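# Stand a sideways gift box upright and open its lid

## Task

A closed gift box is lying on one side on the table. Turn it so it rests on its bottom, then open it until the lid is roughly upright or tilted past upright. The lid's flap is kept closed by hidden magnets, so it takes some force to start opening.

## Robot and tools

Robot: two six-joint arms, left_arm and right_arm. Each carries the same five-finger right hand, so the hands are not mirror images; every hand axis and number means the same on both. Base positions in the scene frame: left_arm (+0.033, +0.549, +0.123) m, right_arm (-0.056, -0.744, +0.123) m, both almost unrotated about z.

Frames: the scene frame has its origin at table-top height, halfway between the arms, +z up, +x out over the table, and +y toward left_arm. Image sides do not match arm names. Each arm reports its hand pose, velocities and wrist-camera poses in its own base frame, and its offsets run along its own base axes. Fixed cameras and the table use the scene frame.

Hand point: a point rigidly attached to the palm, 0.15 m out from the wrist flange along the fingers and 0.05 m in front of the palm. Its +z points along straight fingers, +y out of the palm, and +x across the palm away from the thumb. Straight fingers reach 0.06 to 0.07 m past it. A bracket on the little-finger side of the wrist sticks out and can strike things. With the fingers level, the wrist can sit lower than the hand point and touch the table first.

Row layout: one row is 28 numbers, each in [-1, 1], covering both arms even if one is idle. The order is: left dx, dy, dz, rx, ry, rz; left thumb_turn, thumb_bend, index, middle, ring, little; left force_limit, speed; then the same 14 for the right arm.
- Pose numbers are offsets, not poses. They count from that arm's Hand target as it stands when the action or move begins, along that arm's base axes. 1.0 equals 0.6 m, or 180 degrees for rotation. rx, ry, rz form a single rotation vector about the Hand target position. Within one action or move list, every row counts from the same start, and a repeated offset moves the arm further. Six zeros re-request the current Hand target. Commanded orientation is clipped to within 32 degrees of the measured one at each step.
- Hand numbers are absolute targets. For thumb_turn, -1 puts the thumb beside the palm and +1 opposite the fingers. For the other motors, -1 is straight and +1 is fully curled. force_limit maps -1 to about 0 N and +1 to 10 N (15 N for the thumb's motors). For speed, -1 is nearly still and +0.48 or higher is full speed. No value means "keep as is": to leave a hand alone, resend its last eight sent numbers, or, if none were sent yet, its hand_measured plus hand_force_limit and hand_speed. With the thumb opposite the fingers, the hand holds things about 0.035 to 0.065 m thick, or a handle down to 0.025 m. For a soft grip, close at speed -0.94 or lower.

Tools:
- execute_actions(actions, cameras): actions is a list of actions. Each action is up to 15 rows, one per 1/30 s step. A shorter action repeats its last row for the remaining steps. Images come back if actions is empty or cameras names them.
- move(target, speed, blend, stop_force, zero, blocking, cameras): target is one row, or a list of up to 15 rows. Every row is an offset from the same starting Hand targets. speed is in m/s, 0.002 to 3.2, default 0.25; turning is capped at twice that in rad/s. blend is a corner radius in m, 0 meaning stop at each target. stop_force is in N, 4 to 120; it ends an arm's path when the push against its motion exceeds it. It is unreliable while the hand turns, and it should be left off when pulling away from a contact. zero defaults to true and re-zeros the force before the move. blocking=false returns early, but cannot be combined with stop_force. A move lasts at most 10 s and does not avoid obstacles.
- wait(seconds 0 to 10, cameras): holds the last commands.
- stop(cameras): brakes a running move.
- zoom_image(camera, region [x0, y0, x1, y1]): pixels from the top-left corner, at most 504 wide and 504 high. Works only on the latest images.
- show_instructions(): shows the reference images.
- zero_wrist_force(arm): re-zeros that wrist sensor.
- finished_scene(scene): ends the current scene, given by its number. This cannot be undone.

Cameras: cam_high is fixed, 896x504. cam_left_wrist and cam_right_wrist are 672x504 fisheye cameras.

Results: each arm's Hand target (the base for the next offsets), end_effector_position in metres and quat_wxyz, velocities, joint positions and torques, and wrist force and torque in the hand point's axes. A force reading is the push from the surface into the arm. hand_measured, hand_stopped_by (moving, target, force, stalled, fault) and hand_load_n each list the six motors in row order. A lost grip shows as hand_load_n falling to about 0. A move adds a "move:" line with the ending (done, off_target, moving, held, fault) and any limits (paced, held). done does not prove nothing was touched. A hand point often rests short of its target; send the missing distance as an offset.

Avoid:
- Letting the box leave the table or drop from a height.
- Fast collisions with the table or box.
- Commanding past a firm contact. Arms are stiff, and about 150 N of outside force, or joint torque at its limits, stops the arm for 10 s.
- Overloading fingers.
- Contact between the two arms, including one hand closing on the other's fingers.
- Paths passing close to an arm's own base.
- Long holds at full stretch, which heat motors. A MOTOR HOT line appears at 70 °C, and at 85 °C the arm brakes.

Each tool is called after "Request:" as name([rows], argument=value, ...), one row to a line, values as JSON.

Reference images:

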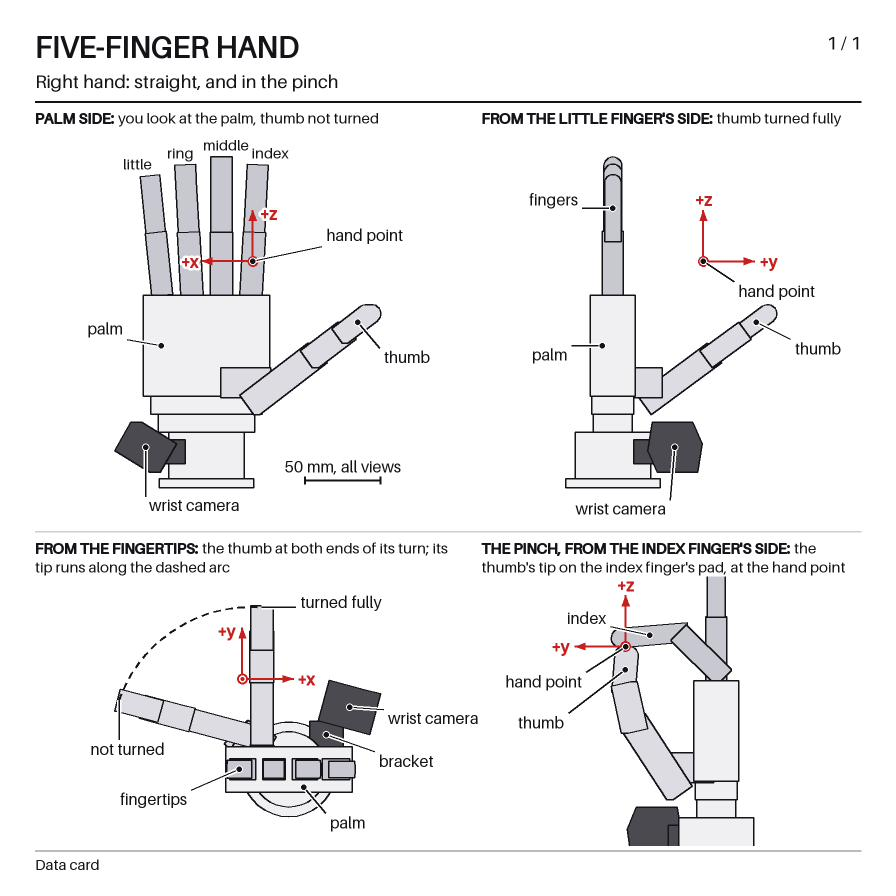

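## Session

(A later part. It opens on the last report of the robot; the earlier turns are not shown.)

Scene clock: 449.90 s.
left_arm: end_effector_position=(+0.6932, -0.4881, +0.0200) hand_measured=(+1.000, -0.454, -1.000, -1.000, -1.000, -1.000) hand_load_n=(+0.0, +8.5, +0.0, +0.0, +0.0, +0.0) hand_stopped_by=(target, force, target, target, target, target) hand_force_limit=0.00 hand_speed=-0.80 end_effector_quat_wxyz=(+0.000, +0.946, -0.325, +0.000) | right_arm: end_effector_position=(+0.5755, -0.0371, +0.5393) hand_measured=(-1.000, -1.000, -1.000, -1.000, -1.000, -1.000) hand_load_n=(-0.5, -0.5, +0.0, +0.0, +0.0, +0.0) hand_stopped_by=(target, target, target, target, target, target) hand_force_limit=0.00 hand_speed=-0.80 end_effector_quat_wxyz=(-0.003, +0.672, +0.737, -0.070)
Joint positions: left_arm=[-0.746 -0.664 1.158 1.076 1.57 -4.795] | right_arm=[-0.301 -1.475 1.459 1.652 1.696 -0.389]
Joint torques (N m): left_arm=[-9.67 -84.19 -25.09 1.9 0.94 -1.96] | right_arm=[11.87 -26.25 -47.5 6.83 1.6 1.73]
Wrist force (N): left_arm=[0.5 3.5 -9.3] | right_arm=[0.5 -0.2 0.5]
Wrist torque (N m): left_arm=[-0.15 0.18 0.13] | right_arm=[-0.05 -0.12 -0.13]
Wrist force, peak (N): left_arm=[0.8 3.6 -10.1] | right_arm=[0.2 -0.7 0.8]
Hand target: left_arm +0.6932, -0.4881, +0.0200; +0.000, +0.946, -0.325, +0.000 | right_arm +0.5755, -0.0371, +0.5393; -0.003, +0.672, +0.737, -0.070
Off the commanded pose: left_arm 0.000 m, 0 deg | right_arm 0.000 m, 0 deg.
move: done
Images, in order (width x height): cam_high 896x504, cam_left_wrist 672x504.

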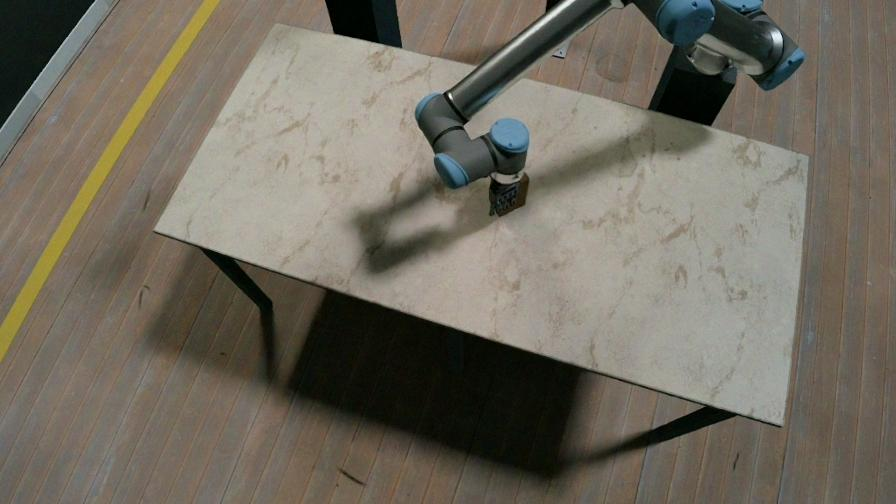

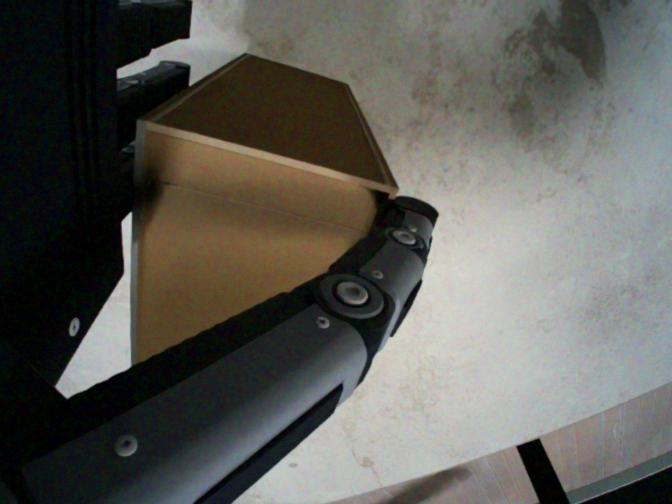

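Request:
move(target=[0,0,0.0167,0,0,0,1,0.25,-1,-1,-1,-1,0.5,-0.8,0,0,0,0,0,0,-1,-1,-1,-1,-1,-1,0,-0.8], speed=0.05, cameras=["cam_left_wrist"])

Scene clock: 457.50 s.
left_arm: end_effector_position=(+0.6932, -0.4881, +0.0300) hand_measured=(+1.000, -0.194, -1.000, -1.000, -1.000, -1.000) hand_load_n=(-0.5, +11.0, +0.5, +0.0, +0.0, +0.0) hand_stopped_by=(target, force, target, target, target, target) hand_force_limit=0.50 hand_speed=-0.80 end_effector_quat_wxyz=(+0.000, +0.946, -0.325, +0.000) | right_arm: end_effector_position=(+0.5755, -0.0371, +0.5393) hand_measured=(-1.000, -1.000, -1.000, -1.000, -1.000, -1.000) hand_load_n=(+0.0, +0.0, -0.5, +0.0, +0.0, +0.0) hand_stopped_by=(target, target, target, target, target, target) hand_force_limit=0.00 hand_speed=-0.80 end_effector_quat_wxyz=(-0.003, +0.672, +0.737, -0.070)
Joint positions: left_arm=[-0.746 -0.672 1.154 1.088 1.57 -4.795] | right_arm=[-0.301 -1.475 1.459 1.652 1.696 -0.389]
Joint torques (N m): left_arm=[8.23 -125.06 -38.14 6.37 2.96 0.18] | right_arm=[13.48 -25.47 -47.9 6.82 1.46 1.47]
Wrist force (N): left_arm=[-0.3 1.2 -2.4] | right_arm=[0.4 -0.4 0.5]
Wrist torque (N m): left_arm=[-0.12 0.09 0.14] | right_arm=[-0.09 -0.10 -0.15]
Wrist force, peak (N): left_arm=[0.9 4.8 -12.1] | right_arm=[0.7 -0.4 0.7]
Hand target: left_arm +0.6932, -0.4881, +0.0300; +0.000, +0.946, -0.325, +0.000 | right_arm +0.5755, -0.0371, +0.5393; -0.003, +0.672, +0.737, -0.070
Off the commanded pose: left_arm 0.000 m, 0 deg | right_arm 0.000 m, 0 deg.
move: done
Images, in order (width x height): cam_left_wrist 672x504.

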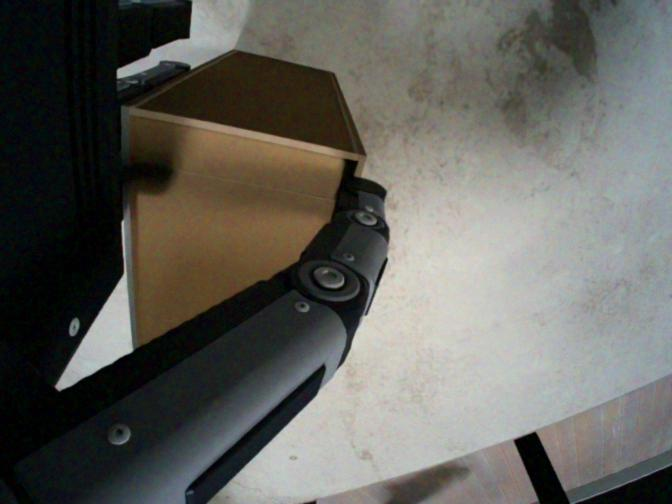

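Request:
move(target=[0,0,0,0,0,0,1,-0.85,-1,-1,-1,-1,0.5,-0.3,0,0,0,0,0,0,-1,-1,-1,-1,-1,-1,0,-0.8])

Request:
move(target=[0,0,-0.022,0,0,0,1,-0.85,-1,-1,-1,-1,0.5,-0.3,0,0,0,0,0,0,-1,-1,-1,-1,-1,-1,0,-0.8], speed=0.05, stop_force=5, cameras=["cam_left_wrist"])

Request:
move(target=[0,0,0,0,0,0,1,0.3,-1,-1,-1,-1,0.7,-0.85,0,0,0,0,0,0,-1,-1,-1,-1,-1,-1,0,-0.8], cameras=["cam_left_wrist"])

Scene clock: 488.50 s.
left_arm: end_effector_position=(+0.6932, -0.4881, +0.0300) hand_measured=(+1.000, -0.850, -1.000, -1.000, -1.000, -1.000) hand_load_n=(+0.0, +0.0, +0.0, +0.0, +0.0, +0.0) hand_stopped_by=(target, target, target, target, target, target) hand_force_limit=0.50 hand_speed=-0.30 end_effector_quat_wxyz=(+0.000, +0.946, -0.325, +0.000) | right_arm: end_effector_position=(+0.5755, -0.0371, +0.5393) hand_measured=(-1.000, -1.000, -1.000, -1.000, -1.000, -1.000) hand_load_n=(+0.0, +0.0, +0.0, +0.0, +0.0, +0.0) hand_stopped_by=(target, target, target, target, target, target) hand_force_limit=0.00 hand_speed=-0.80 end_effector_quat_wxyz=(-0.003, +0.672, +0.737, -0.070)
Joint positions: left_arm=[-0.746 -0.672 1.154 1.088 1.57 -4.795] | right_arm=[-0.301 -1.475 1.459 1.652 1.696 -0.389]
Joint torques (N m): left_arm=[-13.67 -109.91 -27.22 4.1 2.88 1.52] | right_arm=[12.8 -27.52 -47.93 7.02 1.86 1.15]
Wrist force (N): left_arm=[0.1 -0.5 0.0] | right_arm=[0.2 -0.1 0.3]
Wrist torque (N m): left_arm=[-0.04 -0.01 0.11] | right_arm=[-0.02 -0.06 -0.14]
Wrist force, peak (N): left_arm=[-0.4 0.5 -2.8] | right_arm=[0.4 -0.7 0.8]
Hand target: left_arm +0.6932, -0.4881, +0.0300; +0.000, +0.946, -0.325, +0.000 | right_arm +0.5755, -0.0371, +0.5393; -0.003, +0.672, +0.737, -0.070
Off the commanded pose: left_arm 0.000 m, 0 deg | right_arm 0.000 m, 0 deg.
move: done

Scene clock: 489.83 s.
left_arm: end_effector_position=(+0.6932, -0.4881, +0.0168) hand_measured=(+1.000, -0.850, -1.000, -1.000, -1.000, -1.000) hand_load_n=(+0.0, +0.0, +0.0, +0.0, +0.0, +0.0) hand_stopped_by=(target, target, target, target, target, target) hand_force_limit=0.50 hand_speed=-0.30 end_effector_quat_wxyz=(+0.000, +0.946, -0.325, +0.000) | right_arm: end_effector_position=(+0.5755, -0.0371, +0.5393) hand_measured=(-1.000, -1.000, -1.000, -1.000, -1.000, -1.000) hand_load_n=(+0.0, +0.0, +0.0, +0.0, +0.0, +0.0) hand_stopped_by=(target, target, target, target, target, target) hand_force_limit=0.00 hand_speed=-0.80 end_effector_quat_wxyz=(-0.003, +0.672, +0.737, -0.070)
Joint positions: left_arm=[-0.746 -0.661 1.159 1.072 1.57 -4.795] | right_arm=[-0.301 -1.475 1.459 1.652 1.696 -0.389]
Joint torques (N m): left_arm=[-13.35 -85.13 -24.56 1.76 3.03 1.56] | right_arm=[12.22 -25.21 -48.03 7 1.44 1.48]
Wrist force (N): left_arm=[-0.1 -1.0 -0.4] | right_arm=[0.3 -0.3 0.8]
Wrist torque (N m): left_arm=[-0.02 0.01 0.09] | right_arm=[-0.09 -0.09 -0.15]
Wrist force, peak (N): left_arm=[-0.2 -1.4 -1.1] | right_arm=[0.9 -0.6 0.6]
Hand target: left_arm +0.6932, -0.4881, +0.0168; +0.000, +0.946, -0.325, +0.000 | right_arm +0.5755, -0.0371, +0.5393; -0.003, +0.672, +0.737, -0.070
Off the commanded pose: left_arm 0.000 m, 0 deg | right_arm 0.000 m, 0 deg.
move: done
Images, in order (width x height): cam_left_wrist 672x504.

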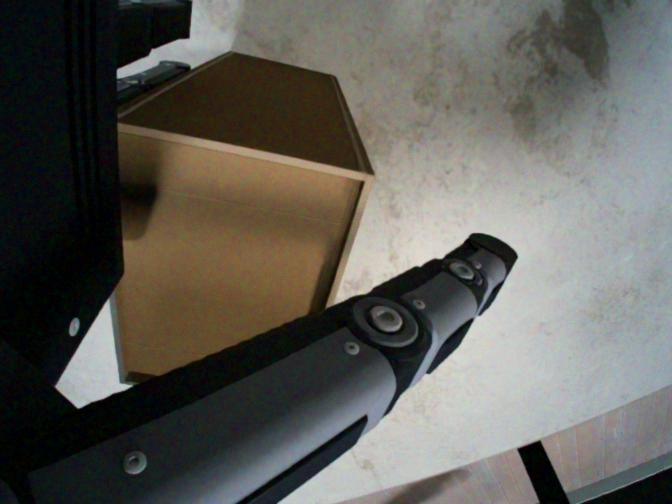

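Scene clock: 492.57 s.
left_arm: end_effector_position=(+0.6932, -0.4881, +0.0168) hand_measured=(+1.000, -0.322, -1.000, -1.000, -1.000, -1.000) hand_load_n=(-0.5, +12.5, +0.5, +0.5, +0.0, +0.0) hand_stopped_by=(target, force, target, target, target, target) hand_force_limit=0.70 hand_speed=-0.85 end_effector_quat_wxyz=(+0.000, +0.946, -0.325, +0.000) | right_arm: end_effector_position=(+0.5755, -0.0371, +0.5393) hand_measured=(-1.000, -1.000, -1.000, -1.000, -1.000, -1.000) hand_load_n=(+0.0, +0.0, +0.0, +0.0, +0.0, +0.0) hand_stopped_by=(target, target, target, target, target, target) hand_force_limit=0.00 hand_speed=-0.80 end_effector_quat_wxyz=(-0.003, +0.672, +0.737, -0.070)
Joint positions: left_arm=[-0.746 -0.661 1.159 1.072 1.57 -4.795] | right_arm=[-0.301 -1.475 1.459 1.652 1.696 -0.389]
Joint torques (N m): left_arm=[-11.06 -85.72 -24.54 1.82 2.72 1.34] | right_arm=[12.75 -25.26 -47.33 6.68 1.41 1.04]
Wrist force (N): left_arm=[-0.8 0.6 -3.2] | right_arm=[0.1 -0.3 0.3]
Wrist torque (N m): left_arm=[-0.12 0.09 0.09] | right_arm=[-0.07 -0.06 -0.15]
Wrist force, peak (N): left_arm=[-1.0 0.5 -3.4] | right_arm=[0.5 -0.3 1.0]
Hand target: left_arm +0.6932, -0.4881, +0.0168; +0.000, +0.946, -0.325, +0.000 | right_arm +0.5755, -0.0371, +0.5393; -0.003, +0.672, +0.737, -0.070
Off the commanded pose: left_arm 0.000 m, 0 deg | right_arm 0.000 m, 0 deg.
move: done
Images, in order (width x height): cam_left_wrist 672x504.

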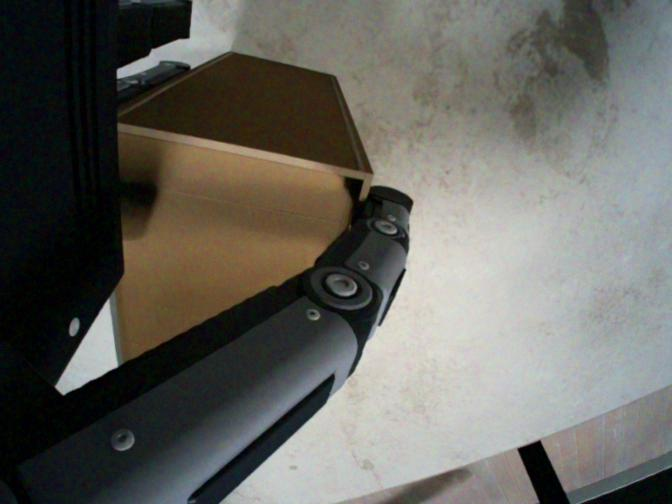

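Request:
move(target=[0,0,0.0167,0,0,0,1,0.3,-1,-1,-1,-1,0.7,-0.85,0,0,0,0,0,0,-1,-1,-1,-1,-1,-1,0,-0.8], speed=0.03, cameras=["cam_left_wrist"])

Scene clock: 498.37 s.
left_arm: end_effector_position=(+0.6932, -0.4881, +0.0267) hand_measured=(+1.000, -0.322, -1.000, -1.000, -1.000, -1.000) hand_load_n=(-1.5, +12.0, +0.5, +0.0, +0.0, +0.0) hand_stopped_by=(target, force, target, target, target, target) hand_force_limit=0.70 hand_speed=-0.85 end_effector_quat_wxyz=(+0.000, +0.946, -0.325, +0.000) | right_arm: end_effector_position=(+0.5755, -0.0371, +0.5393) hand_measured=(-1.000, -1.000, -1.000, -1.000, -1.000, -1.000) hand_load_n=(+0.0, +0.0, +0.0, +0.0, +0.0, +0.0) hand_stopped_by=(target, target, target, target, target, target) hand_force_limit=0.00 hand_speed=-0.80 end_effector_quat_wxyz=(-0.003, +0.672, +0.737, -0.070)
Joint positions: left_arm=[-0.746 -0.67 1.156 1.084 1.57 -4.795] | right_arm=[-0.301 -1.475 1.459 1.652 1.696 -0.389]
Joint torques (N m): left_arm=[-10.06 -128.71 -39.78 6.28 -2.25 1.09] | right_arm=[11.85 -26.9 -46.93 6.47 1.35 1.33]
Wrist force (N): left_arm=[0.0 -0.4 0.9] | right_arm=[0.7 -0.4 0.5]
Wrist torque (N m): left_arm=[-0.05 0.03 0.10] | right_arm=[-0.08 -0.15 -0.12]
Wrist force, peak (N): left_arm=[-0.7 0.3 -3.8] | right_arm=[0.1 -0.6 1.0]
Hand target: left_arm +0.6932, -0.4881, +0.0268; +0.000, +0.946, -0.325, +0.000 | right_arm +0.5755, -0.0371, +0.5393; -0.003, +0.672, +0.737, -0.070
Off the commanded pose: left_arm 0.000 m, 0 deg | right_arm 0.000 m, 0 deg.
move: done
Images, in order (width x height): cam_left_wrist 672x504.

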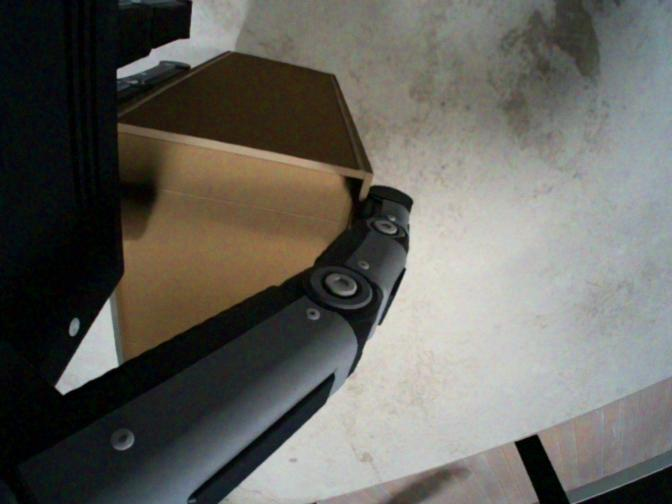

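Request:
move([
  [-0.1867,-0.0967,0.025,0,0,0,1,0.3,-1,-1,-1,-1,0.7,-0.85,0,0,0,0,0,0,-1,-1,-1,-1,-1,-1,0,-0.8],
  [-0.3733,-0.1933,0.005,0,0,0,1,0.3,-1,-1,-1,-1,0.7,-0.85,0,0,0,0,0,0,-1,-1,-1,-1,-1,-1,0,-0.8],
], speed=0.15, blend=[0.03,0])

Request:
move(target=[0,0,-0.025,0,0,0,1,0.3,-1,-1,-1,-1,0.7,-0.85,0,0,0,0,0,0,-1,-1,-1,-1,-1,-1,0,-0.8], speed=0.03, stop_force=5, cameras=["cam_high","cam_left_wrist"])

Scene clock: 613.00 s.
left_arm: end_effector_position=(+0.4693, -0.6040, +0.0298) hand_measured=(+1.000, -0.322, -1.000, -1.000, -1.000, -1.000) hand_load_n=(-1.5, +12.0, +0.5, +0.0, -0.5, +0.0) hand_stopped_by=(target, force, target, target, target, target) hand_force_limit=0.70 hand_speed=-0.85 end_effector_quat_wxyz=(+0.000, +0.946, -0.325, +0.000) | right_arm: end_effector_position=(+0.5755, -0.0371, +0.5393) hand_measured=(-1.000, -1.000, -1.000, -1.000, -1.000, -1.000) hand_load_n=(+0.0, +0.0, +0.0, +0.0, +0.0, +0.0) hand_stopped_by=(target, target, target, target, target, target) hand_force_limit=0.00 hand_speed=-0.80 end_effector_quat_wxyz=(-0.003, +0.672, +0.737, -0.070)
Joint positions: left_arm=[-1.051 -0.821 1.441 0.951 1.57 -5.1] | right_arm=[-0.301 -1.475 1.459 1.652 1.696 -0.389]
Joint torques (N m): left_arm=[-14.56 -115.93 -21.3 2.06 -3.03 -2.01] | right_arm=[11.88 -26.09 -47.51 6.6 1.27 1.05]
Wrist force (N): left_arm=[-0.4 0.0 0.9] | right_arm=[0.3 -0.1 0.6]
Wrist torque (N m): left_arm=[0.02 0.09 0.09] | right_arm=[-0.06 -0.08 -0.14]
Wrist force, peak (N): left_arm=[0.2 -1.4 1.6] | right_arm=[0.3 -0.7 0.8]
Hand target: left_arm +0.4692, -0.6041, +0.0298; +0.000, +0.946, -0.325, +0.000 | right_arm +0.5755, -0.0371, +0.5393; -0.003, +0.672, +0.737, -0.070
Off the commanded pose: left_arm 0.000 m, 0 deg | right_arm 0.000 m, 0 deg.
move: done

Scene clock: 614.83 s.
left_arm: end_effector_position=(+0.4692, -0.6040, +0.0167) hand_measured=(+1.000, -0.322, -1.000, -1.000, -1.000, -1.000) hand_load_n=(-1.5, +12.0, +0.5, +0.0, +0.0, +0.0) hand_stopped_by=(target, force, target, target, target, target) hand_force_limit=0.70 hand_speed=-0.85 end_effector_quat_wxyz=(+0.000, +0.946, -0.325, +0.000) | right_arm: end_effector_position=(+0.5755, -0.0371, +0.5393) hand_measured=(-1.000, -1.000, -1.000, -1.000, -1.000, -1.000) hand_load_n=(+0.0, +0.0, +0.0, +0.0, +0.0, +0.0) hand_stopped_by=(target, target, target, target, target, target) hand_force_limit=0.00 hand_speed=-0.80 end_effector_quat_wxyz=(-0.003, +0.672, +0.737, -0.070)
Joint positions: left_arm=[-1.051 -0.808 1.445 0.934 1.57 -5.1] | right_arm=[-0.301 -1.475 1.459 1.652 1.696 -0.389]
Joint torques (N m): left_arm=[-13 -115.25 -34.73 7.09 0.05 -1.97] | right_arm=[13.58 -26.34 -48.22 6.35 1.71 1.08]
Wrist force (N): left_arm=[-0.6 -0.1 0.6] | right_arm=[0.2 0.0 0.5]
Wrist torque (N m): left_arm=[-0.12 0.11 0.05] | right_arm=[-0.03 -0.07 -0.13]
Wrist force, peak (N): left_arm=[1.7 -4.7 -24.8] | right_arm=[0.4 -0.4 0.8]
Hand target: left_arm +0.4692, -0.6040, +0.0167; +0.000, +0.946, -0.325, +0.000 (not the last commanded pose) | right_arm +0.5755, -0.0371, +0.5393; -0.003, +0.672, +0.737, -0.070
Off the commanded pose: left_arm 0.002 m, 0 deg | right_arm 0.000 m, 0 deg.
move: contact (left_arm)
Images, in order (width x height): cam_high 896x504, cam_left_wrist 672x504.

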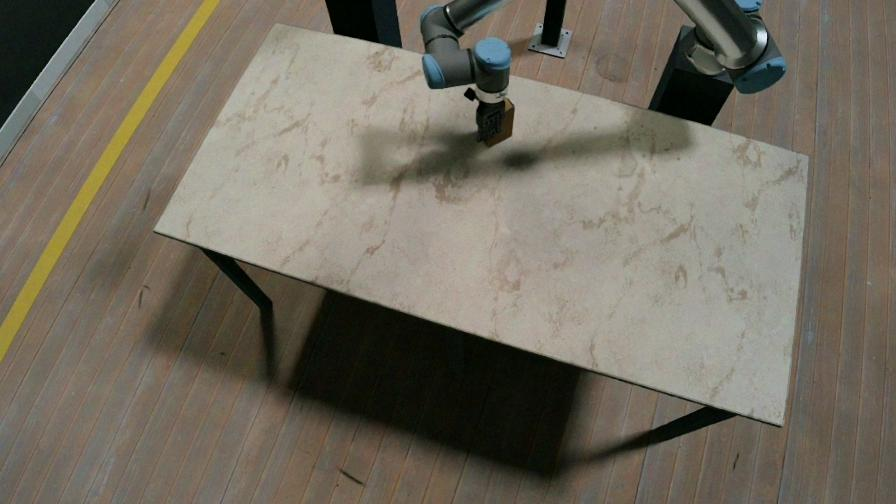

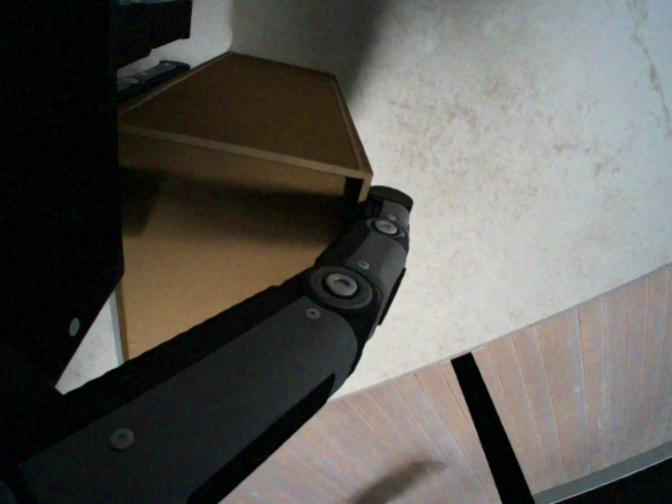

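Request:
move(target=[0,0,0,0,0,0,1,-1,-1,-1,-1,-1,0.7,-0.3,0,0,0,0,0,0,-1,-1,-1,-1,-1,-1,0,-0.8])

Request:
move(target=[0.004,0.005,0.2667,0,0,0,1,-1,-1,-1,-1,-1,0.7,-0.3,0,0,0,0,0,0,-1,-1,-1,-1,-1,-1,0,-0.8], speed=0.15, cameras=["cam_left_wrist"])

Request:
move(target=[-0.1,0.75,0.2,0,0,0,1,-1,-1,-1,-1,-1,0.7,-0.3,-0.259,0.6,-0.399,-0.0204,-0.0525,-0.7372,1,-1,-1,-1,-1,-1,0,0], speed=0.5, cameras=["cam_high"])

Scene clock: 644.97 s.
left_arm: end_effector_position=(+0.4692, -0.6040, +0.0167) hand_measured=(+1.000, -1.000, -1.000, -1.000, -1.000, -1.000) hand_load_n=(+0.0, +0.0, +0.0, +0.0, +0.0, +0.0) hand_stopped_by=(target, target, target, target, target, target) hand_force_limit=0.70 hand_speed=-0.30 end_effector_quat_wxyz=(+0.000, +0.946, -0.325, +0.000) | right_arm: end_effector_position=(+0.5755, -0.0371, +0.5393) hand_measured=(-1.000, -1.000, -1.000, -1.000, -1.000, -1.000) hand_load_n=(+0.0, +0.0, +0.0, +0.0, +0.0, +0.0) hand_stopped_by=(target, target, target, target, target, target) hand_force_limit=0.00 hand_speed=-0.80 end_effector_quat_wxyz=(-0.003, +0.672, +0.737, -0.070)
Joint positions: left_arm=[-1.051 -0.808 1.445 0.934 1.57 -5.1] | right_arm=[-0.301 -1.475 1.459 1.652 1.696 -0.389]
Joint torques (N m): left_arm=[-3.73 -113.05 -35.3 6.33 3.06 -0.48] | right_arm=[11.35 -26.91 -47.64 6.89 1.35 1.32]
Wrist force (N): left_arm=[-0.2 -0.2 -0.1] | right_arm=[0.4 -0.3 0.2]
Wrist torque (N m): left_arm=[0.01 0.04 0.10] | right_arm=[-0.06 -0.09 -0.14]
Wrist force, peak (N): left_arm=[-0.4 -1.0 0.3] | right_arm=[0.4 -0.6 0.9]
Hand target: left_arm +0.4692, -0.6040, +0.0167; +0.000, +0.946, -0.325, +0.000 | right_arm +0.5755, -0.0371, +0.5393; -0.003, +0.672, +0.737, -0.070
Off the commanded pose: left_arm 0.000 m, 0 deg | right_arm 0.000 m, 0 deg.
move: done

Scene clock: 646.50 s.
left_arm: end_effector_position=(+0.4716, -0.6010, +0.1767) hand_measured=(+1.000, -1.000, -1.000, -1.000, -1.000, -1.000) hand_load_n=(+0.0, -0.5, +0.0, +0.0, +0.0, +0.0) hand_stopped_by=(target, target, target, target, target, target) hand_force_limit=0.70 hand_speed=-0.30 end_effector_quat_wxyz=(+0.000, +0.946, -0.325, +0.000) | right_arm: end_effector_position=(+0.5755, -0.0371, +0.5393) hand_measured=(-1.000, -1.000, -1.000, -1.000, -1.000, -1.000) hand_load_n=(+0.0, +0.0, +0.0, +0.0, +0.0, +0.0) hand_stopped_by=(target, target, target, target, target, target) hand_force_limit=0.00 hand_speed=-0.80 end_effector_quat_wxyz=(-0.003, +0.672, +0.737, -0.070)
Joint positions: left_arm=[-1.046 -0.943 1.361 1.151 1.57 -5.096] | right_arm=[-0.301 -1.475 1.459 1.652 1.696 -0.389]
Joint torques (N m): left_arm=[15.54 -111.23 -39.66 6.47 2.4 2.37] | right_arm=[12.46 -27.78 -47.01 6.53 1.53 0.97]
Wrist force (N): left_arm=[0.0 -0.3 -0.2] | right_arm=[0.4 -0.3 0.7]
Wrist torque (N m): left_arm=[-0.01 -0.01 -0.23] | right_arm=[-0.09 -0.10 -0.14]
Wrist force, peak (N): left_arm=[-0.4 -0.4 -1.5] | right_arm=[0.7 -0.4 0.9]
Hand target: left_arm +0.4716, -0.6010, +0.1767; +0.000, +0.946, -0.325, +0.000 | right_arm +0.5755, -0.0371, +0.5393; -0.003, +0.672, +0.737, -0.070
Off the commanded pose: left_arm 0.000 m, 0 deg | right_arm 0.000 m, 0 deg.
move: done
Images, in order (width x height): cam_left_wrist 672x504.

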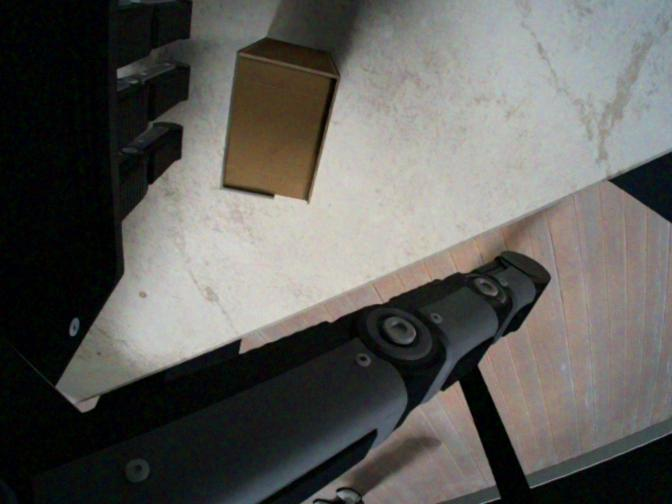

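Scene clock: 649.53 s.
left_arm: end_effector_position=(+0.4116, -0.1511, +0.2967) hand_measured=(+1.000, -1.000, -1.000, -1.000, -1.000, -1.000) hand_load_n=(+0.0, +0.0, +0.0, +0.0, +0.0, +0.0) hand_stopped_by=(target, target, target, target, target, target) hand_force_limit=0.70 hand_speed=-0.30 end_effector_quat_wxyz=(+0.000, +0.946, -0.325, +0.000) | right_arm: end_effector_position=(+0.4201, +0.3229, +0.2999) hand_measured=(+1.000, -1.000, -1.000, -1.000, -1.000, -1.000) hand_load_n=(+0.0, +0.0, +0.0, +0.0, +0.0, +0.0) hand_stopped_by=(target, target, target, target, target, target) hand_force_limit=0.00 hand_speed=0.00 end_effector_quat_wxyz=(+0.000, +0.946, -0.323, +0.000)
Joint positions: left_arm=[-0.618 -1.486 1.895 1.161 1.57 -4.668] | right_arm=[0.334 -1.312 1.681 1.202 1.57 2.563]
Joint torques (N m): left_arm=[15.7 -65.5 -26.4 6.9 3.55 2.52] | right_arm=[14.95 -37.85 -21.38 2.14 2.09 2.13]
Wrist force (N): left_arm=[-0.4 -0.6 -0.5] | right_arm=[0.4 -0.6 0.2]
Wrist torque (N m): left_arm=[-0.02 0.06 -0.27] | right_arm=[-0.09 -0.11 -0.18]
Wrist force, peak (N): left_arm=[-1.5 -0.8 -0.8] | right_arm=[-0.1 -0.5 1.2]
Hand target: left_arm +0.4116, -0.1510, +0.2967; +0.000, +0.946, -0.325, +0.000 | right_arm +0.4201, +0.3229, +0.2999; +0.000, +0.946, -0.323, +0.000
Off the commanded pose: left_arm 0.000 m, 0 deg | right_arm 0.000 m, 0 deg.
move: done
Images, in order (width x height): cam_high 896x504.

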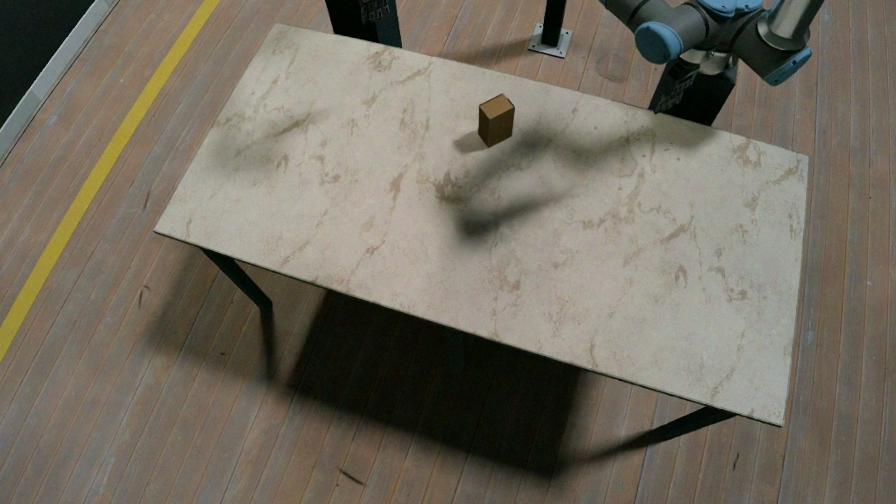

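Request:
move(target=[0,0,0,0,0,0,1,-1,-1,-1,-1,-1,0.7,-0.3,0.1527,0.6332,-0.2333,0,0,0,1,-1,-1,-1,-1,-1,0,0], speed=0.3, cameras=["cam_high","cam_right_wrist"])

Request:
zoom_image(camera="cam_high", region=[420, 20, 570, 170])

Request:
zoom_image(camera="cam_right_wrist", region=[110, 0, 390, 210])

Scene clock: 657.13 s.
left_arm: end_effector_position=(+0.4116, -0.1510, +0.2967) hand_measured=(+1.000, -1.000, -1.000, -1.000, -1.000, -1.000) hand_load_n=(+0.0, +0.0, +0.0, +0.0, +0.0, +0.0) hand_stopped_by=(target, target, target, target, target, target) hand_force_limit=0.70 hand_speed=-0.30 end_effector_quat_wxyz=(+0.000, +0.946, -0.325, +0.000) | right_arm: end_effector_position=(+0.5117, +0.7028, +0.1600) hand_measured=(+1.000, -1.000, -1.000, -1.000, -1.000, -1.000) hand_load_n=(+0.0, +0.0, +0.0, +0.0, +0.0, +0.0) hand_stopped_by=(target, target, target, target, target, target) hand_force_limit=0.00 hand_speed=0.00 end_effector_quat_wxyz=(+0.000, +0.946, -0.323, +0.000)
Joint positions: left_arm=[-0.618 -1.487 1.895 1.161 1.57 -4.668] | right_arm=[0.718 -0.677 0.919 1.328 1.57 2.946]
Joint torques (N m): left_arm=[16.3 -65.91 -26.44 7 3.63 2.27] | right_arm=[12.74 -76.88 -47.23 7.04 2.26 1.94]
Wrist force (N): left_arm=[-0.4 -0.3 -0.3] | right_arm=[0.2 -0.6 0.4]
Wrist torque (N m): left_arm=[0.02 0.07 -0.25] | right_arm=[-0.10 -0.08 -0.20]
Wrist force, peak (N): left_arm=[-0.7 -0.7 -0.8] | right_arm=[-0.4 -2.0 1.1]
Hand target: left_arm +0.4116, -0.1510, +0.2967; +0.000, +0.946, -0.325, +0.000 | right_arm +0.5117, +0.7028, +0.1599; +0.000, +0.946, -0.323, +0.000
Off the commanded pose: left_arm 0.000 m, 0 deg | right_arm 0.000 m, 0 deg.
move: done
Images, in order (width x height): cam_high 896x504, cam_right_wrist 672x504.

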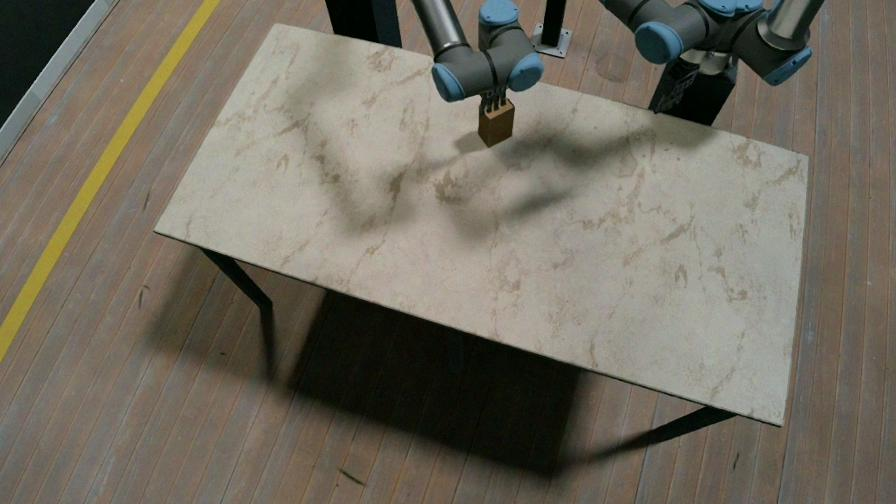

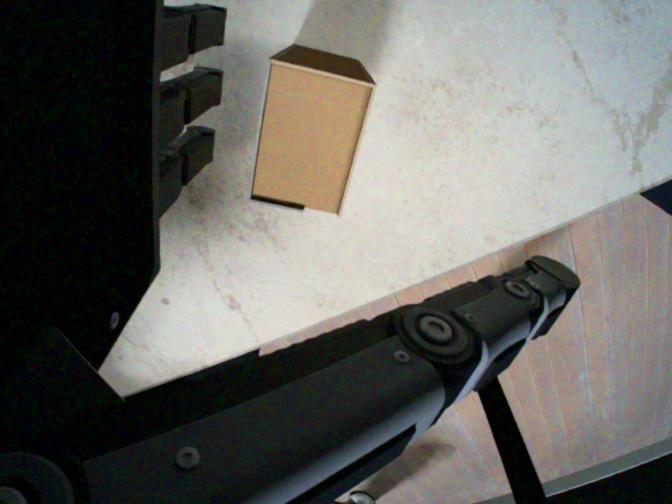

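Scaled by 3.360 from the camera's 896x504 image, which has a finer 1280x720 frame.

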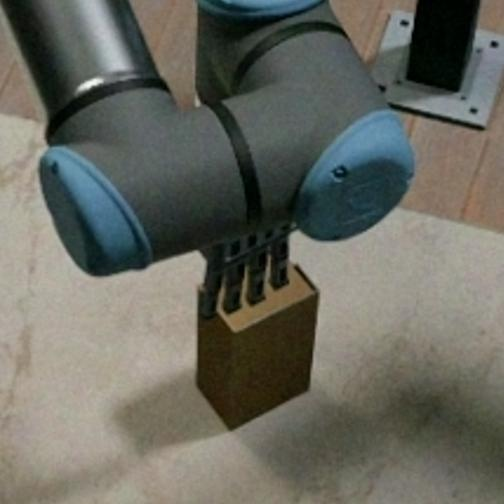

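Scaled by 1.800 from the camera's 672x504 image, which has a finer 960x720 frame.

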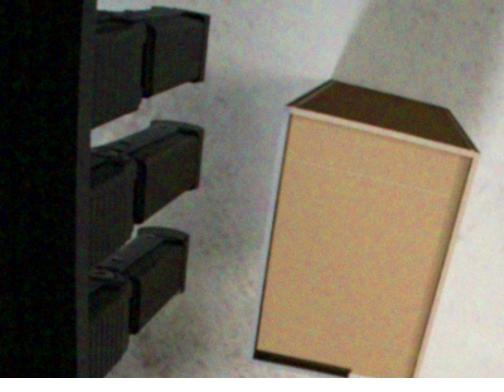

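Request:
move(target=[0,0,0,0,0,0,1,-1,-1,-1,-1,-1,0.7,-0.3,0.0031,0.004,-0.03,0,0,0.0111,1,-1,-1,-1,-1,-1,0,0], speed=0.1)

Request:
move(target=[0,0,0,0,0,0,1,-1,-1,-1,-1,-1,0.7,-0.3,0,0,-0.1533,0,0,0,1,-1,-1,-1,-1,-1,0,0], speed=0.05, stop_force=4, cameras=["cam_high","cam_right_wrist"])

Request:
zoom_image(camera="cam_high", region=[420, 20, 570, 170])

Scene clock: 677.47 s.
left_arm: end_effector_position=(+0.4116, -0.1510, +0.2967) hand_measured=(+1.000, -1.000, -1.000, -1.000, -1.000, -1.000) hand_load_n=(+0.0, +0.0, +0.0, +0.0, +0.0, +0.0) hand_stopped_by=(target, target, target, target, target, target) hand_force_limit=0.70 hand_speed=-0.30 end_effector_quat_wxyz=(+0.000, +0.946, -0.325, +0.000) | right_arm: end_effector_position=(+0.5135, +0.7052, +0.1420) hand_measured=(+1.000, -1.000, -1.000, -1.000, -1.000, -1.000) hand_load_n=(+0.0, +0.0, -0.5, +0.5, +0.0, -0.5) hand_stopped_by=(target, target, target, target, target, target) hand_force_limit=0.00 hand_speed=0.00 end_effector_quat_wxyz=(+0.000, +0.952, -0.307, +0.000)
Joint positions: left_arm=[-0.618 -1.487 1.895 1.161 1.57 -4.668] | right_arm=[0.721 -0.659 0.919 1.311 1.57 2.915]
Joint torques (N m): left_arm=[15.82 -66.45 -26.75 7.02 3.75 2.36] | right_arm=[14.68 -79.39 -34.67 2.42 1.23 -1.97]
Wrist force (N): left_arm=[-0.4 -0.4 0.0] | right_arm=[-0.2 -0.4 0.3]
Wrist torque (N m): left_arm=[-0.03 0.04 -0.25] | right_arm=[-0.07 -0.02 0.00]
Wrist force, peak (N): left_arm=[-0.6 -0.3 -1.0] | right_arm=[-0.1 -0.4 1.1]
Hand target: left_arm +0.4116, -0.1510, +0.2967; +0.000, +0.946, -0.325, +0.000 | right_arm +0.5136, +0.7052, +0.1419; +0.000, +0.952, -0.307, +0.000
Off the commanded pose: left_arm 0.000 m, 0 deg | right_arm 0.000 m, 0 deg.
move: done

Scene clock: 680.20 s.
left_arm: end_effector_position=(+0.4116, -0.1510, +0.2967) hand_measured=(+1.000, -1.000, -1.000, -1.000, -1.000, -1.000) hand_load_n=(+0.0, +0.0, +0.0, +0.0, +0.0, +0.0) hand_stopped_by=(target, target, target, target, target, target) hand_force_limit=0.70 hand_speed=-0.30 end_effector_quat_wxyz=(+0.000, +0.946, -0.325, +0.000) | right_arm: end_effector_position=(+0.5136, +0.7052, +0.0499) hand_measured=(+1.000, -1.000, -1.000, -1.000, -1.000, -1.000) hand_load_n=(+0.0, +0.0, +0.0, +0.0, +0.0, +0.0) hand_stopped_by=(target, target, target, target, target, target) hand_force_limit=0.00 hand_speed=0.00 end_effector_quat_wxyz=(+0.000, +0.952, -0.307, +0.000)
Joint positions: left_arm=[-0.618 -1.487 1.895 1.161 1.57 -4.668] | right_arm=[0.721 -0.601 0.978 1.194 1.57 2.915]
Joint torques (N m): left_arm=[16.23 -64.63 -26.77 7.01 3.55 2.07] | right_arm=[11.17 -80.84 -21.14 2.22 -0.79 -1.58]
Wrist force (N): left_arm=[-0.4 -0.1 -0.5] | right_arm=[0.0 -0.1 0.3]
Wrist torque (N m): left_arm=[0.05 0.06 -0.25] | right_arm=[-0.07 -0.05 0.01]
Wrist force, peak (N): left_arm=[-0.9 -0.2 -0.7] | right_arm=[0.1 -0.3 1.0]
Hand target: left_arm +0.4116, -0.1510, +0.2967; +0.000, +0.946, -0.325, +0.000 | right_arm +0.5136, +0.7052, +0.0499; +0.000, +0.952, -0.307, +0.000
Off the commanded pose: left_arm 0.000 m, 0 deg | right_arm 0.000 m, 0 deg.
move: done
Images, in order (width x height): cam_high 896x504, cam_right_wrist 672x504.

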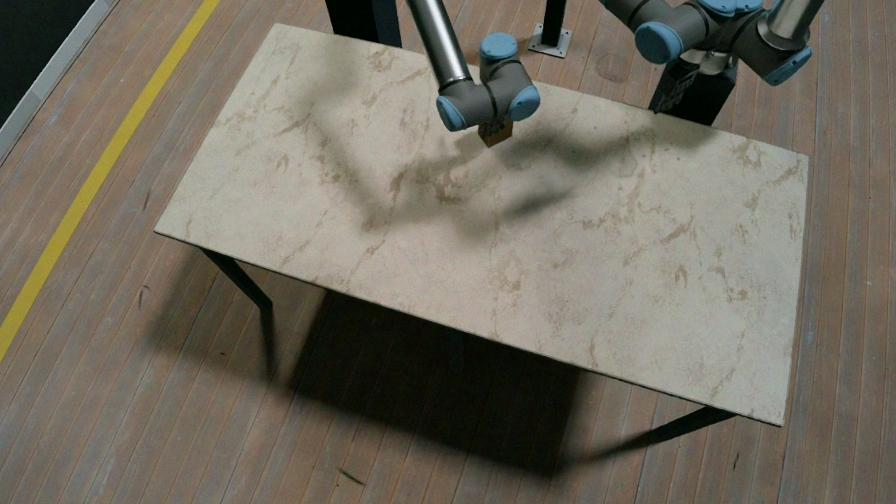

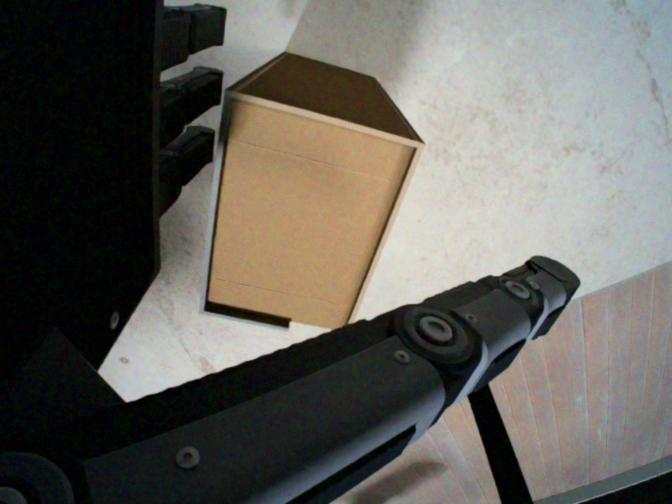

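Scaled by 3.360 from the camera's 896x504 image, which has a finer 1280x720 frame.

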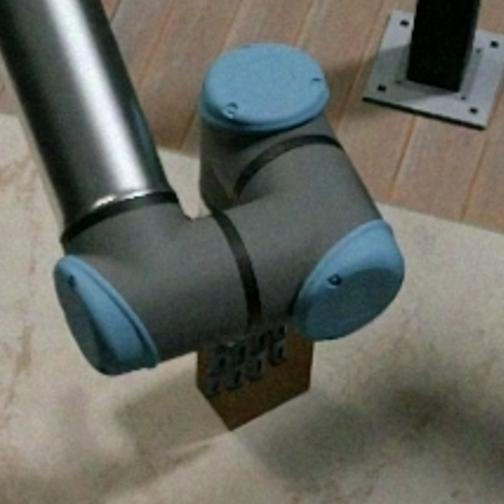

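Request:
move(target=[0,0,0,0,0,0,1,-1,-1,-1,-1,-1,0.7,-0.3,-0.0029,-0.004,-0.055,0,0,0,1,-1,-1,-1,-1,-1,0,0], speed=0.04, stop_force=4)

Request:
move(target=[0,0,0,0,0,0,1,-1,-1,-1,-1,-1,0.7,-0.3,0,0,0,0,0,0,1,0.3,-1,-1,-1,-1,0.7,-0.85], cameras=["cam_right_wrist"])

Request:
move(target=[0,0,0,0,0,0,1,-1,-1,-1,-1,-1,0.7,-0.3,0,0,0.0083,0,0,0,1,0.3,-1,-1,-1,-1,0.7,-0.85], speed=0.03, cameras=["cam_right_wrist"])

Scene clock: 701.67 s.
left_arm: end_effector_position=(+0.4116, -0.1510, +0.2967) hand_measured=(+1.000, -1.000, -1.000, -1.000, -1.000, -1.000) hand_load_n=(+0.0, +0.0, +0.0, +0.0, +0.0, +0.0) hand_stopped_by=(target, target, target, target, target, target) hand_force_limit=0.70 hand_speed=-0.30 end_effector_quat_wxyz=(+0.000, +0.946, -0.325, +0.000) | right_arm: end_effector_position=(+0.5118, +0.7028, +0.0169) hand_measured=(+1.000, -1.000, -1.000, -1.000, -1.000, -1.000) hand_load_n=(+0.0, +0.0, +0.0, +0.0, +0.0, +0.0) hand_stopped_by=(target, target, target, target, target, target) hand_force_limit=0.00 hand_speed=0.00 end_effector_quat_wxyz=(+0.000, +0.952, -0.307, +0.000)
Joint positions: left_arm=[-0.618 -1.487 1.895 1.161 1.57 -4.668] | right_arm=[0.72 -0.582 1.002 1.15 1.57 2.914]
Joint torques (N m): left_arm=[15.74 -65.06 -27.59 6.94 3.55 1.99] | right_arm=[-16.18 -83.71 -19.84 2.41 -0.41 -1.97]
Wrist force (N): left_arm=[-0.5 -0.6 -0.2] | right_arm=[-0.1 -0.3 0.3]
Wrist torque (N m): left_arm=[-0.04 0.07 -0.27] | right_arm=[-0.09 -0.03 0.00]
Wrist force, peak (N): left_arm=[-0.4 -0.5 -1.2] | right_arm=[0.1 -0.6 0.8]
Hand target: left_arm +0.4116, -0.1510, +0.2967; +0.000, +0.946, -0.325, +0.000 | right_arm +0.5118, +0.7028, +0.0169; +0.000, +0.952, -0.307, +0.000
Off the commanded pose: left_arm 0.000 m, 0 deg | right_arm 0.000 m, 0 deg.
move: done

Scene clock: 704.37 s.
left_arm: end_effector_position=(+0.4116, -0.1510, +0.2967) hand_measured=(+1.000, -1.000, -1.000, -1.000, -1.000, -1.000) hand_load_n=(+0.0, +0.0, +0.0, +0.0, +0.0, +0.0) hand_stopped_by=(target, target, target, target, target, target) hand_force_limit=0.70 hand_speed=-0.30 end_effector_quat_wxyz=(+0.000, +0.946, -0.325, +0.000) | right_arm: end_effector_position=(+0.5118, +0.7028, +0.0169) hand_measured=(+1.000, -0.478, -1.000, -1.000, -1.000, -1.000) hand_load_n=(+0.5, +13.5, +0.0, +0.0, +0.0, +0.0) hand_stopped_by=(target, force, target, target, target, target) hand_force_limit=0.70 hand_speed=-0.85 end_effector_quat_wxyz=(+0.000, +0.952, -0.307, +0.000)
Joint positions: left_arm=[-0.618 -1.487 1.895 1.161 1.57 -4.668] | right_arm=[0.72 -0.582 1.002 1.15 1.57 2.914]
Joint torques (N m): left_arm=[14.86 -65.19 -27.69 7.02 3.6 1.72] | right_arm=[-14.93 -80.52 -20.65 2.77 -0.81 -1.72]
Wrist force (N): left_arm=[-0.5 -0.4 -0.6] | right_arm=[1.1 4.1 -11.1]
Wrist torque (N m): left_arm=[0.02 0.09 -0.27] | right_arm=[-0.32 0.08 0.08]
Wrist force, peak (N): left_arm=[-0.4 -0.3 -1.2] | right_arm=[1.3 4.5 -12.5]
Hand target: left_arm +0.4116, -0.1510, +0.2967; +0.000, +0.946, -0.325, +0.000 | right_arm +0.5118, +0.7028, +0.0169; +0.000, +0.952, -0.307, +0.000
Off the commanded pose: left_arm 0.000 m, 0 deg | right_arm 0.000 m, 0 deg.
move: done
Images, in order (width x height): cam_right_wrist 672x504.

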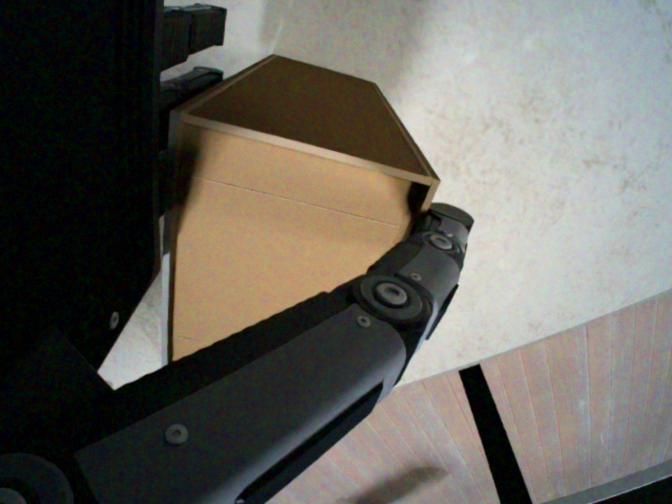

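Scene clock: 705.07 s.
left_arm: end_effector_position=(+0.4116, -0.1510, +0.2967) hand_measured=(+1.000, -1.000, -1.000, -1.000, -1.000, -1.000) hand_load_n=(+0.0, +0.0, +0.0, +0.0, +0.0, +0.0) hand_stopped_by=(target, target, target, target, target, target) hand_force_limit=0.70 hand_speed=-0.30 end_effector_quat_wxyz=(+0.000, +0.946, -0.325, +0.000) | right_arm: end_effector_position=(+0.5118, +0.7028, +0.0218) hand_measured=(+1.000, -0.476, -1.000, -1.000, -1.000, -1.000) hand_load_n=(+0.0, +0.5, +0.0, +0.0, +0.0, +0.0) hand_stopped_by=(target, force, target, target, target, target) hand_force_limit=0.70 hand_speed=-0.85 end_effector_quat_wxyz=(+0.000, +0.952, -0.307, +0.000)
Joint positions: left_arm=[-0.618 -1.487 1.895 1.161 1.57 -4.668] | right_arm=[0.72 -0.586 1.001 1.156 1.57 2.914]
Joint torques (N m): left_arm=[15.9 -63.92 -27.12 6.87 3.59 1.68] | right_arm=[-13.03 -120.33 -44.94 6.79 -0.63 -1.6]
Wrist force (N): left_arm=[-0.5 -0.6 -0.6] | right_arm=[-0.4 -0.3 0.3]
Wrist torque (N m): left_arm=[-0.02 0.08 -0.27] | right_arm=[-0.13 0.01 -0.03]
Wrist force, peak (N): left_arm=[-0.6 0.1 -0.8] | right_arm=[0.9 4.3 -11.9]
Hand target: left_arm +0.4116, -0.1510, +0.2967; +0.000, +0.946, -0.325, +0.000 | right_arm +0.5118, +0.7028, +0.0219; +0.000, +0.952, -0.307, +0.000
Off the commanded pose: left_arm 0.000 m, 0 deg | right_arm 0.000 m, 0 deg.
move: done
Images, in order (width x height): cam_right_wrist 672x504.

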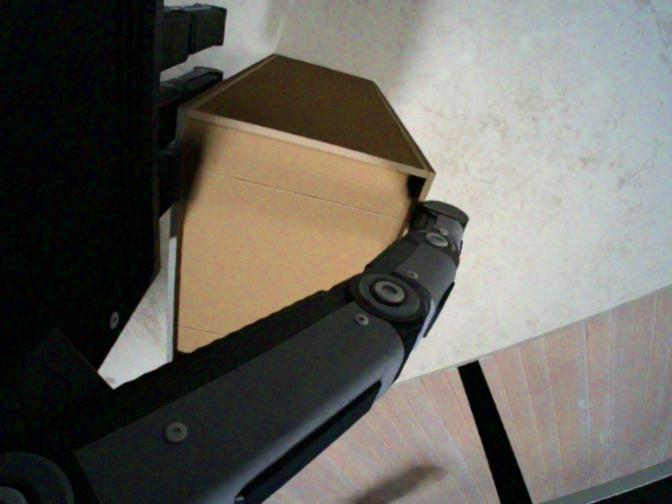

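Request:
move(target=[0,0,0,0,0,0,1,-1,-1,-1,-1,-1,0.7,-0.3,0,0,-0.0083,0,0,0,1,-0.7,-1,-1,-1,-1,0.7,-0.3], speed=0.03)

Request:
move(target=[0,0,0,0,0,0,1,-1,-1,-1,-1,-1,0.7,-0.3,0,0,0,0,0,0,1,0.3,-1,-1,-1,-1,0.7,-0.85], cameras=["cam_right_wrist"])

Scene clock: 712.87 s.
left_arm: end_effector_position=(+0.4116, -0.1510, +0.2967) hand_measured=(+1.000, -1.000, -1.000, -1.000, -1.000, -1.000) hand_load_n=(+0.0, +0.0, -0.5, +0.0, +0.0, +0.0) hand_stopped_by=(target, target, target, target, target, target) hand_force_limit=0.70 hand_speed=-0.30 end_effector_quat_wxyz=(+0.000, +0.946, -0.325, +0.000) | right_arm: end_effector_position=(+0.5118, +0.7028, +0.0170) hand_measured=(+1.000, -0.700, -1.000, -1.000, -1.000, -1.000) hand_load_n=(+0.0, +0.0, +0.0, +0.0, +0.0, +0.0) hand_stopped_by=(target, target, target, target, target, target) hand_force_limit=0.70 hand_speed=-0.30 end_effector_quat_wxyz=(+0.000, +0.952, -0.307, +0.000)
Joint positions: left_arm=[-0.618 -1.487 1.895 1.161 1.57 -4.668] | right_arm=[0.72 -0.582 1.002 1.15 1.57 2.914]
Joint torques (N m): left_arm=[14.26 -63.3 -28.16 6.62 3.4 1.8] | right_arm=[-4.52 -82.44 -22.13 2.22 -0.47 -0.51]
Wrist force (N): left_arm=[-0.6 -0.5 -0.8] | right_arm=[0.5 -0.6 0.4]
Wrist torque (N m): left_arm=[0.01 0.10 -0.28] | right_arm=[-0.13 -0.13 0.02]
Wrist force, peak (N): left_arm=[-1.2 0.0 -0.4] | right_arm=[-0.4 -0.7 0.7]
Hand target: left_arm +0.4116, -0.1510, +0.2967; +0.000, +0.946, -0.325, +0.000 | right_arm +0.5118, +0.7028, +0.0169; +0.000, +0.952, -0.307, +0.000
Off the commanded pose: left_arm 0.000 m, 0 deg | right_arm 0.000 m, 0 deg.
move: done

Scene clock: 714.17 s.
left_arm: end_effector_position=(+0.4116, -0.1510, +0.2967) hand_measured=(+1.000, -1.000, -1.000, -1.000, -1.000, -1.000) hand_load_n=(+0.0, +0.0, +0.0, +0.0, +0.0, +0.0) hand_stopped_by=(target, target, target, target, target, target) hand_force_limit=0.70 hand_speed=-0.30 end_effector_quat_wxyz=(+0.000, +0.946, -0.325, +0.000) | right_arm: end_effector_position=(+0.5118, +0.7028, +0.0169) hand_measured=(+1.000, -0.480, -1.000, -1.000, -1.000, -1.000) hand_load_n=(+0.0, +12.0, +0.0, +0.0, +0.0, +0.0) hand_stopped_by=(target, force, target, target, target, target) hand_force_limit=0.70 hand_speed=-0.85 end_effector_quat_wxyz=(+0.000, +0.952, -0.307, +0.000)
Joint positions: left_arm=[-0.618 -1.487 1.895 1.161 1.57 -4.668] | right_arm=[0.72 -0.582 1.002 1.15 1.57 2.914]
Joint torques (N m): left_arm=[16.54 -63.46 -28.2 6.68 3.53 1.85] | right_arm=[-0.9 -81.73 -20.9 2.24 -0.7 0.5]
Wrist force (N): left_arm=[-0.8 -0.1 -0.1] | right_arm=[0.7 4.0 -10.6]
Wrist torque (N m): left_arm=[0.03 0.11 -0.27] | right_arm=[-0.22 0.14 0.05]
Wrist force, peak (N): left_arm=[-0.3 -0.2 -1.0] | right_arm=[1.1 4.0 -11.2]
Hand target: left_arm +0.4116, -0.1510, +0.2967; +0.000, +0.946, -0.325, +0.000 | right_arm +0.5118, +0.7028, +0.0169; +0.000, +0.952, -0.307, +0.000
Off the commanded pose: left_arm 0.000 m, 0 deg | right_arm 0.000 m, 0 deg.
move: done
Images, in order (width x height): cam_right_wrist 672x504.

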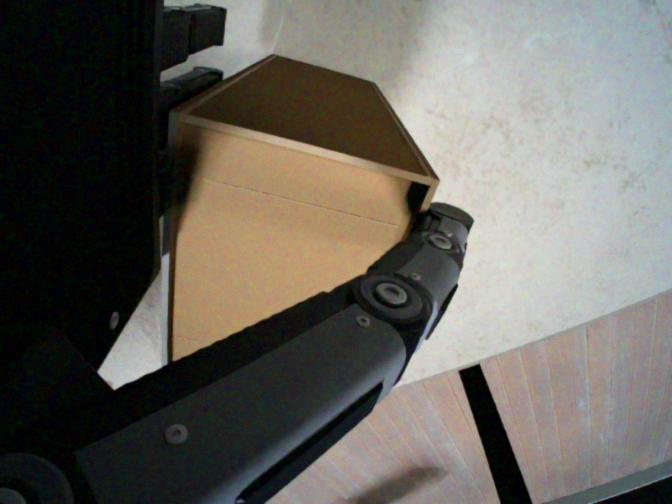

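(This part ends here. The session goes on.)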